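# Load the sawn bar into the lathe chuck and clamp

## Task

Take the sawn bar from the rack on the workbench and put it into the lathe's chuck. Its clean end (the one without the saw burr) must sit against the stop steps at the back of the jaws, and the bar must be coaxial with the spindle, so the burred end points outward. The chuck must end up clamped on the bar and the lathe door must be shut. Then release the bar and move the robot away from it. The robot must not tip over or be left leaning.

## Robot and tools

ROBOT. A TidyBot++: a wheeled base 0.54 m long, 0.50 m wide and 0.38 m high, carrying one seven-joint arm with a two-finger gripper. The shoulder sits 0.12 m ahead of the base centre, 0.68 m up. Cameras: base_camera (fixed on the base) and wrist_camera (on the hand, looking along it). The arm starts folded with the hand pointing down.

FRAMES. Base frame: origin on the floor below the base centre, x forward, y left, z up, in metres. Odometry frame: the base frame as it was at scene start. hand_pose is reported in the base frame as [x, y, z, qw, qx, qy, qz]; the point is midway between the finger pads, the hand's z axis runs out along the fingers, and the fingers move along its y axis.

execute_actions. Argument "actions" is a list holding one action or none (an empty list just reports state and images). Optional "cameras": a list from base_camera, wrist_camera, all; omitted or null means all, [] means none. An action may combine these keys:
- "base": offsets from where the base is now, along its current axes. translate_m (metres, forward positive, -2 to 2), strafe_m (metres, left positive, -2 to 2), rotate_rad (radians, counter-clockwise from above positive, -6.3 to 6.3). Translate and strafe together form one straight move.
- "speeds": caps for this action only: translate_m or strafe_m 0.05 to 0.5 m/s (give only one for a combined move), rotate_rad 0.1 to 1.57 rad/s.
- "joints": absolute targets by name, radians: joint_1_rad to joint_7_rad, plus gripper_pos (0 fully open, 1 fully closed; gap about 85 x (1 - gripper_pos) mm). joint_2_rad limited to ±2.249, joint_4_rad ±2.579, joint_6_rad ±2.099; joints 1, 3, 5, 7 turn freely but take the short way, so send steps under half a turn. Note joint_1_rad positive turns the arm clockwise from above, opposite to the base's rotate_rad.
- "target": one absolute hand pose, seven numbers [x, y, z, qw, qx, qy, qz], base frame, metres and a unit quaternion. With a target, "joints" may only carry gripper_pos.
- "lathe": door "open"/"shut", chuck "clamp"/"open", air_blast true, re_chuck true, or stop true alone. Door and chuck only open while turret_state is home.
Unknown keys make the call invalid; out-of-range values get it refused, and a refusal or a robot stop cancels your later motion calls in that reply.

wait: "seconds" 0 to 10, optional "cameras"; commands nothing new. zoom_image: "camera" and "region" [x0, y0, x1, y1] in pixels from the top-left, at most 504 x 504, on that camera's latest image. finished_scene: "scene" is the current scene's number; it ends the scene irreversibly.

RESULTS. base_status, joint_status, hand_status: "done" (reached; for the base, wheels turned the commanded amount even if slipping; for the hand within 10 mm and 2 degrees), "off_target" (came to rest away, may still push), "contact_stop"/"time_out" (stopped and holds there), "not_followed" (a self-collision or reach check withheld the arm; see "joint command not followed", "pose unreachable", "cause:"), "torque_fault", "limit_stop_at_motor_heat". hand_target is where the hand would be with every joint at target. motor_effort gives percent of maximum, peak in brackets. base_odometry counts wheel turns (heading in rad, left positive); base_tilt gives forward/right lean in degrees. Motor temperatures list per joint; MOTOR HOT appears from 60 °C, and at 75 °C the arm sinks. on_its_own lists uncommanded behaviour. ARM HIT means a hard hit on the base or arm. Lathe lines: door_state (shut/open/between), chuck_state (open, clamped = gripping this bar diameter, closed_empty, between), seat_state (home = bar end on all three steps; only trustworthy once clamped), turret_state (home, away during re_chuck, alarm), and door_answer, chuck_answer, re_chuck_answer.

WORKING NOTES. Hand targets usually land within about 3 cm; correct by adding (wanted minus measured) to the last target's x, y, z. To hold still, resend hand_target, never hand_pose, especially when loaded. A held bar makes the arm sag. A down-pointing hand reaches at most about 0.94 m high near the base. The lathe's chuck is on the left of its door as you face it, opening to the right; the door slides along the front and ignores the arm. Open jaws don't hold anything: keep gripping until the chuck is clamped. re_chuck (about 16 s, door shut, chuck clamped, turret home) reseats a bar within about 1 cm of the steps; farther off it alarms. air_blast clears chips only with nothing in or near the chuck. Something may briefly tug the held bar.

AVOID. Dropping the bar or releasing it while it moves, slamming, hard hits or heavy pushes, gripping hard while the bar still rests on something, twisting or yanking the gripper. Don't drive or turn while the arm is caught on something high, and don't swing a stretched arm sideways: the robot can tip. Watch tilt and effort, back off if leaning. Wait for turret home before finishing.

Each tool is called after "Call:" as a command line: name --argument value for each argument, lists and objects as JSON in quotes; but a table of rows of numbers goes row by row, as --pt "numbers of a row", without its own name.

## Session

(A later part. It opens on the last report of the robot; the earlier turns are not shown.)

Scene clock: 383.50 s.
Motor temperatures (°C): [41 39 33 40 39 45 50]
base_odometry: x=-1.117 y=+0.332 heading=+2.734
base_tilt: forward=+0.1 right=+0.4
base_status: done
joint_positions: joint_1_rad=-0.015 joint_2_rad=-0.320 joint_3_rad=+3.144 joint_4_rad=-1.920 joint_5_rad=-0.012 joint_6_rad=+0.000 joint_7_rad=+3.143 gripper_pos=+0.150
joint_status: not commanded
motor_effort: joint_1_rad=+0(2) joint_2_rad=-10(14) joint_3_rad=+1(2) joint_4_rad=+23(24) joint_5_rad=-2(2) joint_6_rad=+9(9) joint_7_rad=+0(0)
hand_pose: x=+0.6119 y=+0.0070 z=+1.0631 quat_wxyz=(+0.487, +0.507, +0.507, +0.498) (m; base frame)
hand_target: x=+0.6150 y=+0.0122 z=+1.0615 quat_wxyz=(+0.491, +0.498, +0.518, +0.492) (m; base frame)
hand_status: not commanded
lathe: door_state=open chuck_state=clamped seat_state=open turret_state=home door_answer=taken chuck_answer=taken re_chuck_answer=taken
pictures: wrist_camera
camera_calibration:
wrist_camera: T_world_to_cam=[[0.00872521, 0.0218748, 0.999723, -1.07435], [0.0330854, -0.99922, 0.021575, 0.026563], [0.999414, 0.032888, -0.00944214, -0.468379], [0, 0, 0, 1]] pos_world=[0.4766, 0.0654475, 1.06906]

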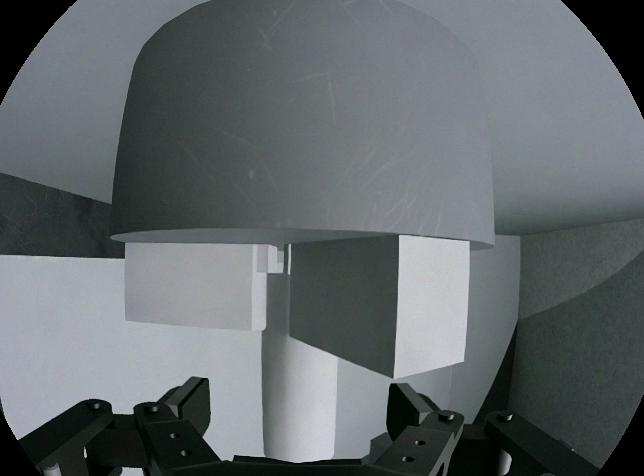

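Call:
execute_actions --actions '[{"base":{"translate_m":-0.45}}]' --cameras '["wrist_camera"]'

Call:
execute_actions --actions '[{"lathe":{"door":"shut"}}]' --cameras '[]'

Call:
wait --seconds 3 --cameras '["base_camera"]'

Scene clock: 386.53 s.
Motor temperatures (°C): [41 39 33 40 39 45 50]
base_odometry: x=-0.704 y=+0.154 heading=+2.735
base_tilt: forward=+0.0 right=+0.5
base_status: done
joint_positions: joint_1_rad=-0.015 joint_2_rad=-0.321 joint_3_rad=+3.144 joint_4_rad=-1.920 joint_5_rad=-0.012 joint_6_rad=+0.000 joint_7_rad=+3.143 gripper_pos=+0.150
joint_status: not commanded
motor_effort: joint_1_rad=+0(1) joint_2_rad=-10(13) joint_3_rad=+1(2) joint_4_rad=+23(24) joint_5_rad=-2(2) joint_6_rad=+8(9) joint_7_rad=+0(0)
hand_pose: x=+0.6115 y=+0.0070 z=+1.0637 quat_wxyz=(+0.487, +0.507, +0.507, +0.499) (m; base frame)
hand_target: x=+0.6150 y=+0.0122 z=+1.0615 quat_wxyz=(+0.491, +0.498, +0.518, +0.492) (m; base frame)
hand_status: not commanded
lathe: door_state=open chuck_state=clamped seat_state=open turret_state=home door_answer=taken chuck_answer=taken re_chuck_answer=taken
pictures: wrist_camera
camera_calibration:
wrist_camera: T_world_to_cam=[[0.007462, 0.021857, 0.999733, -1.07425], [0.0330579, -0.99922, 0.0215991, 0.0265465], [0.999426, 0.0328879, -0.00817873, -0.469359], [0, 0, 0, 1]] pos_world=[0.476228, 0.0654419, 1.06955]

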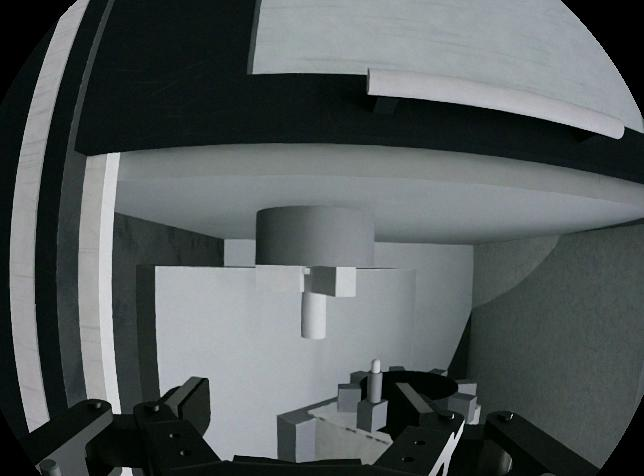

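Scene clock: 386.83 s.
Motor temperatures (°C): [41 39 33 40 39 45 50]
base_odometry: x=-0.704 y=+0.154 heading=+2.735
base_tilt: forward=+0.1 right=+0.5
base_status: not commanded
joint_positions: joint_1_rad=-0.015 joint_2_rad=-0.321 joint_3_rad=+3.144 joint_4_rad=-1.920 joint_5_rad=-0.012 joint_6_rad=+0.000 joint_7_rad=+3.143 gripper_pos=+0.150
joint_status: not commanded
motor_effort: joint_1_rad=+0(0) joint_2_rad=-9(10) joint_3_rad=+1(1) joint_4_rad=+23(23) joint_5_rad=-2(2) joint_6_rad=+8(9) joint_7_rad=+0(0)
hand_pose: x=+0.6115 y=+0.0070 z=+1.0637 quat_wxyz=(+0.487, +0.507, +0.507, +0.499) (m; base frame)
hand_target: x=+0.6150 y=+0.0122 z=+1.0615 quat_wxyz=(+0.491, +0.498, +0.518, +0.492) (m; base frame)
hand_status: not commanded
lathe: door_state=between chuck_state=clamped seat_state=open turret_state=home door_answer=taken chuck_answer=taken re_chuck_answer=taken
pictures: none
No camera images: "cameras" was empty.

Scene clock: 389.83 s.
Motor temperatures (°C): [41 39 33 40 39 45 50]
base_odometry: x=-0.704 y=+0.154 heading=+2.735
base_tilt: forward=+0.0 right=+0.5
base_status: not commanded
joint_positions: joint_1_rad=-0.015 joint_2_rad=-0.321 joint_3_rad=+3.144 joint_4_rad=-1.920 joint_5_rad=-0.012 joint_6_rad=+0.000 joint_7_rad=+3.143 gripper_pos=+0.150
joint_status: not commanded
motor_effort: joint_1_rad=+0(0) joint_2_rad=-10(10) joint_3_rad=+1(1) joint_4_rad=+23(23) joint_5_rad=-2(2) joint_6_rad=+9(9) joint_7_rad=+0(0)
hand_pose: x=+0.6115 y=+0.0070 z=+1.0637 quat_wxyz=(+0.487, +0.507, +0.507, +0.499) (m; base frame)
hand_target: x=+0.6150 y=+0.0122 z=+1.0615 quat_wxyz=(+0.491, +0.498, +0.518, +0.492) (m; base frame)
hand_status: not commanded
wait: 3.00 s; at rest by 0.27 s
lathe: door_state=shut chuck_state=clamped seat_state=open turret_state=home door_answer=taken chuck_answer=taken re_chuck_answer=taken
pictures: base_camera

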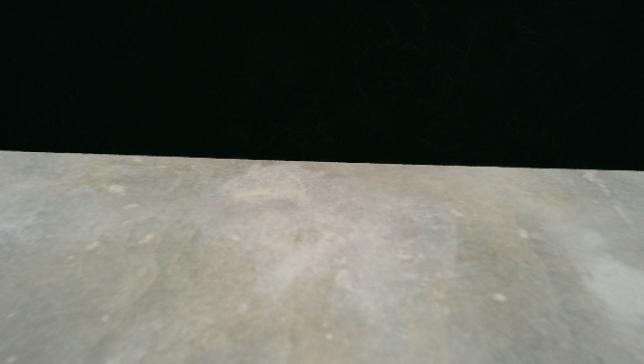

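Call:
execute_actions --actions '[{"lathe":{"re_chuck":true}}]' --cameras '[]'

Call:
wait --seconds 10 --cameras '[]'

Call:
wait --seconds 7.5 --cameras '["wrist_camera"]'

Scene clock: 391.00 s.
Motor temperatures (°C): [41 39 33 40 39 45 50]
base_odometry: x=-0.704 y=+0.154 heading=+2.735
base_tilt: forward=+0.0 right=+0.4
base_status: not commanded
joint_positions: joint_1_rad=-0.015 joint_2_rad=-0.321 joint_3_rad=+3.144 joint_4_rad=-1.920 joint_5_rad=-0.012 joint_6_rad=+0.000 joint_7_rad=+3.143 gripper_pos=+0.150
joint_status: not commanded
motor_effort: joint_1_rad=+0(0) joint_2_rad=-10(10) joint_3_rad=+0(1) joint_4_rad=+23(23) joint_5_rad=-2(2) joint_6_rad=+9(9) joint_7_rad=+0(0)
hand_pose: x=+0.6115 y=+0.0070 z=+1.0637 quat_wxyz=(+0.487, +0.507, +0.507, +0.499) (m; base frame)
hand_target: x=+0.6150 y=+0.0122 z=+1.0615 quat_wxyz=(+0.491, +0.498, +0.518, +0.492) (m; base frame)
hand_status: not commanded
lathe: door_state=shut chuck_state=clamped seat_state=open turret_state=away door_answer=taken chuck_answer=taken re_chuck_answer=taken
pictures: none
No camera images: "cameras" was empty.

Scene clock: 401.00 s.
Motor temperatures (°C): [41 39 33 40 39 45 50]
base_odometry: x=-0.704 y=+0.154 heading=+2.735
base_tilt: forward=+0.0 right=+0.5
base_status: not commanded
joint_positions: joint_1_rad=-0.015 joint_2_rad=-0.321 joint_3_rad=+3.144 joint_4_rad=-1.920 joint_5_rad=-0.012 joint_6_rad=+0.000 joint_7_rad=+3.143 gripper_pos=+0.150
joint_status: not commanded
motor_effort: joint_1_rad=+0(0) joint_2_rad=-10(10) joint_3_rad=+0(1) joint_4_rad=+23(23) joint_5_rad=-2(2) joint_6_rad=+9(9) joint_7_rad=+0(0)
hand_pose: x=+0.6115 y=+0.0070 z=+1.0637 quat_wxyz=(+0.487, +0.507, +0.507, +0.499) (m; base frame)
hand_target: x=+0.6150 y=+0.0122 z=+1.0615 quat_wxyz=(+0.491, +0.498, +0.518, +0.492) (m; base frame)
hand_status: not commanded
wait: 10.00 s; at rest by 0.27 s
lathe: door_state=shut chuck_state=clamped seat_state=home turret_state=away door_answer=taken chuck_answer=taken re_chuck_answer=taken
pictures: none
No camera images: "cameras" was empty.

Scene clock: 408.50 s.
Motor temperatures (°C): [41 39 33 40 39 45 50]
base_odometry: x=-0.704 y=+0.154 heading=+2.735
base_tilt: forward=+0.0 right=+0.5
base_status: not commanded
joint_positions: joint_1_rad=-0.015 joint_2_rad=-0.321 joint_3_rad=+3.144 joint_4_rad=-1.920 joint_5_rad=-0.012 joint_6_rad=+0.000 joint_7_rad=+3.143 gripper_pos=+0.150
joint_status: not commanded
motor_effort: joint_1_rad=+0(0) joint_2_rad=-10(10) joint_3_rad=+0(1) joint_4_rad=+23(23) joint_5_rad=-2(2) joint_6_rad=+9(9) joint_7_rad=+0(0)
hand_pose: x=+0.6115 y=+0.0070 z=+1.0637 quat_wxyz=(+0.487, +0.507, +0.507, +0.499) (m; base frame)
hand_target: x=+0.6150 y=+0.0122 z=+1.0615 quat_wxyz=(+0.491, +0.498, +0.518, +0.492) (m; base frame)
hand_status: not commanded
wait: 7.50 s; at rest by 0.27 s
lathe: door_state=shut chuck_state=clamped seat_state=home turret_state=home door_answer=taken chuck_answer=taken re_chuck_answer=taken
pictures: wrist_camera
camera_calibration:
wrist_camera: T_world_to_cam=[[0.007462, 0.021857, 0.999733, -1.07425], [0.0330579, -0.99922, 0.0215991, 0.0265465], [0.999426, 0.0328879, -0.00817873, -0.469359], [0, 0, 0, 1]] pos_world=[0.476228, 0.0654419, 1.06955]

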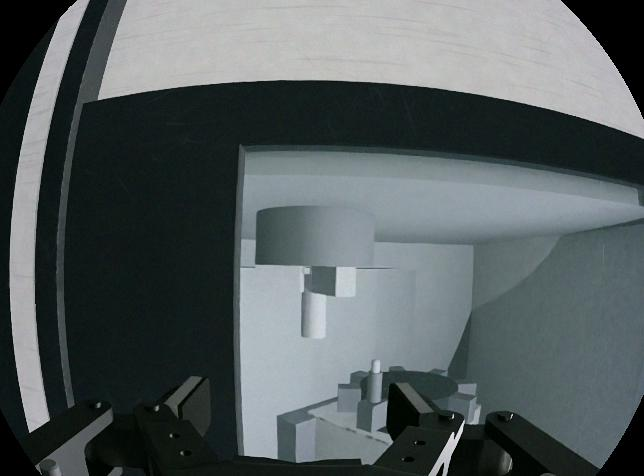

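Call:
zoom_image --camera "wrist_camera" --region '[290, 280, 340, 345]'

Scaled by 7.754.

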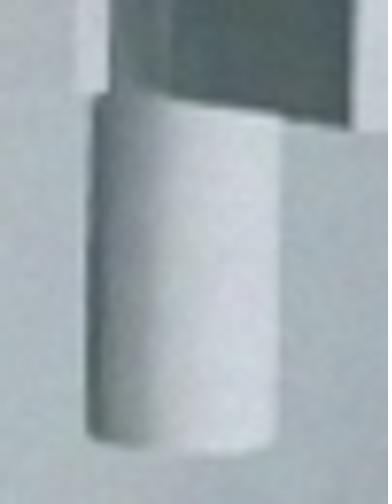

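Call:
finished_scene --scene 2

The scene is finished: the task was done.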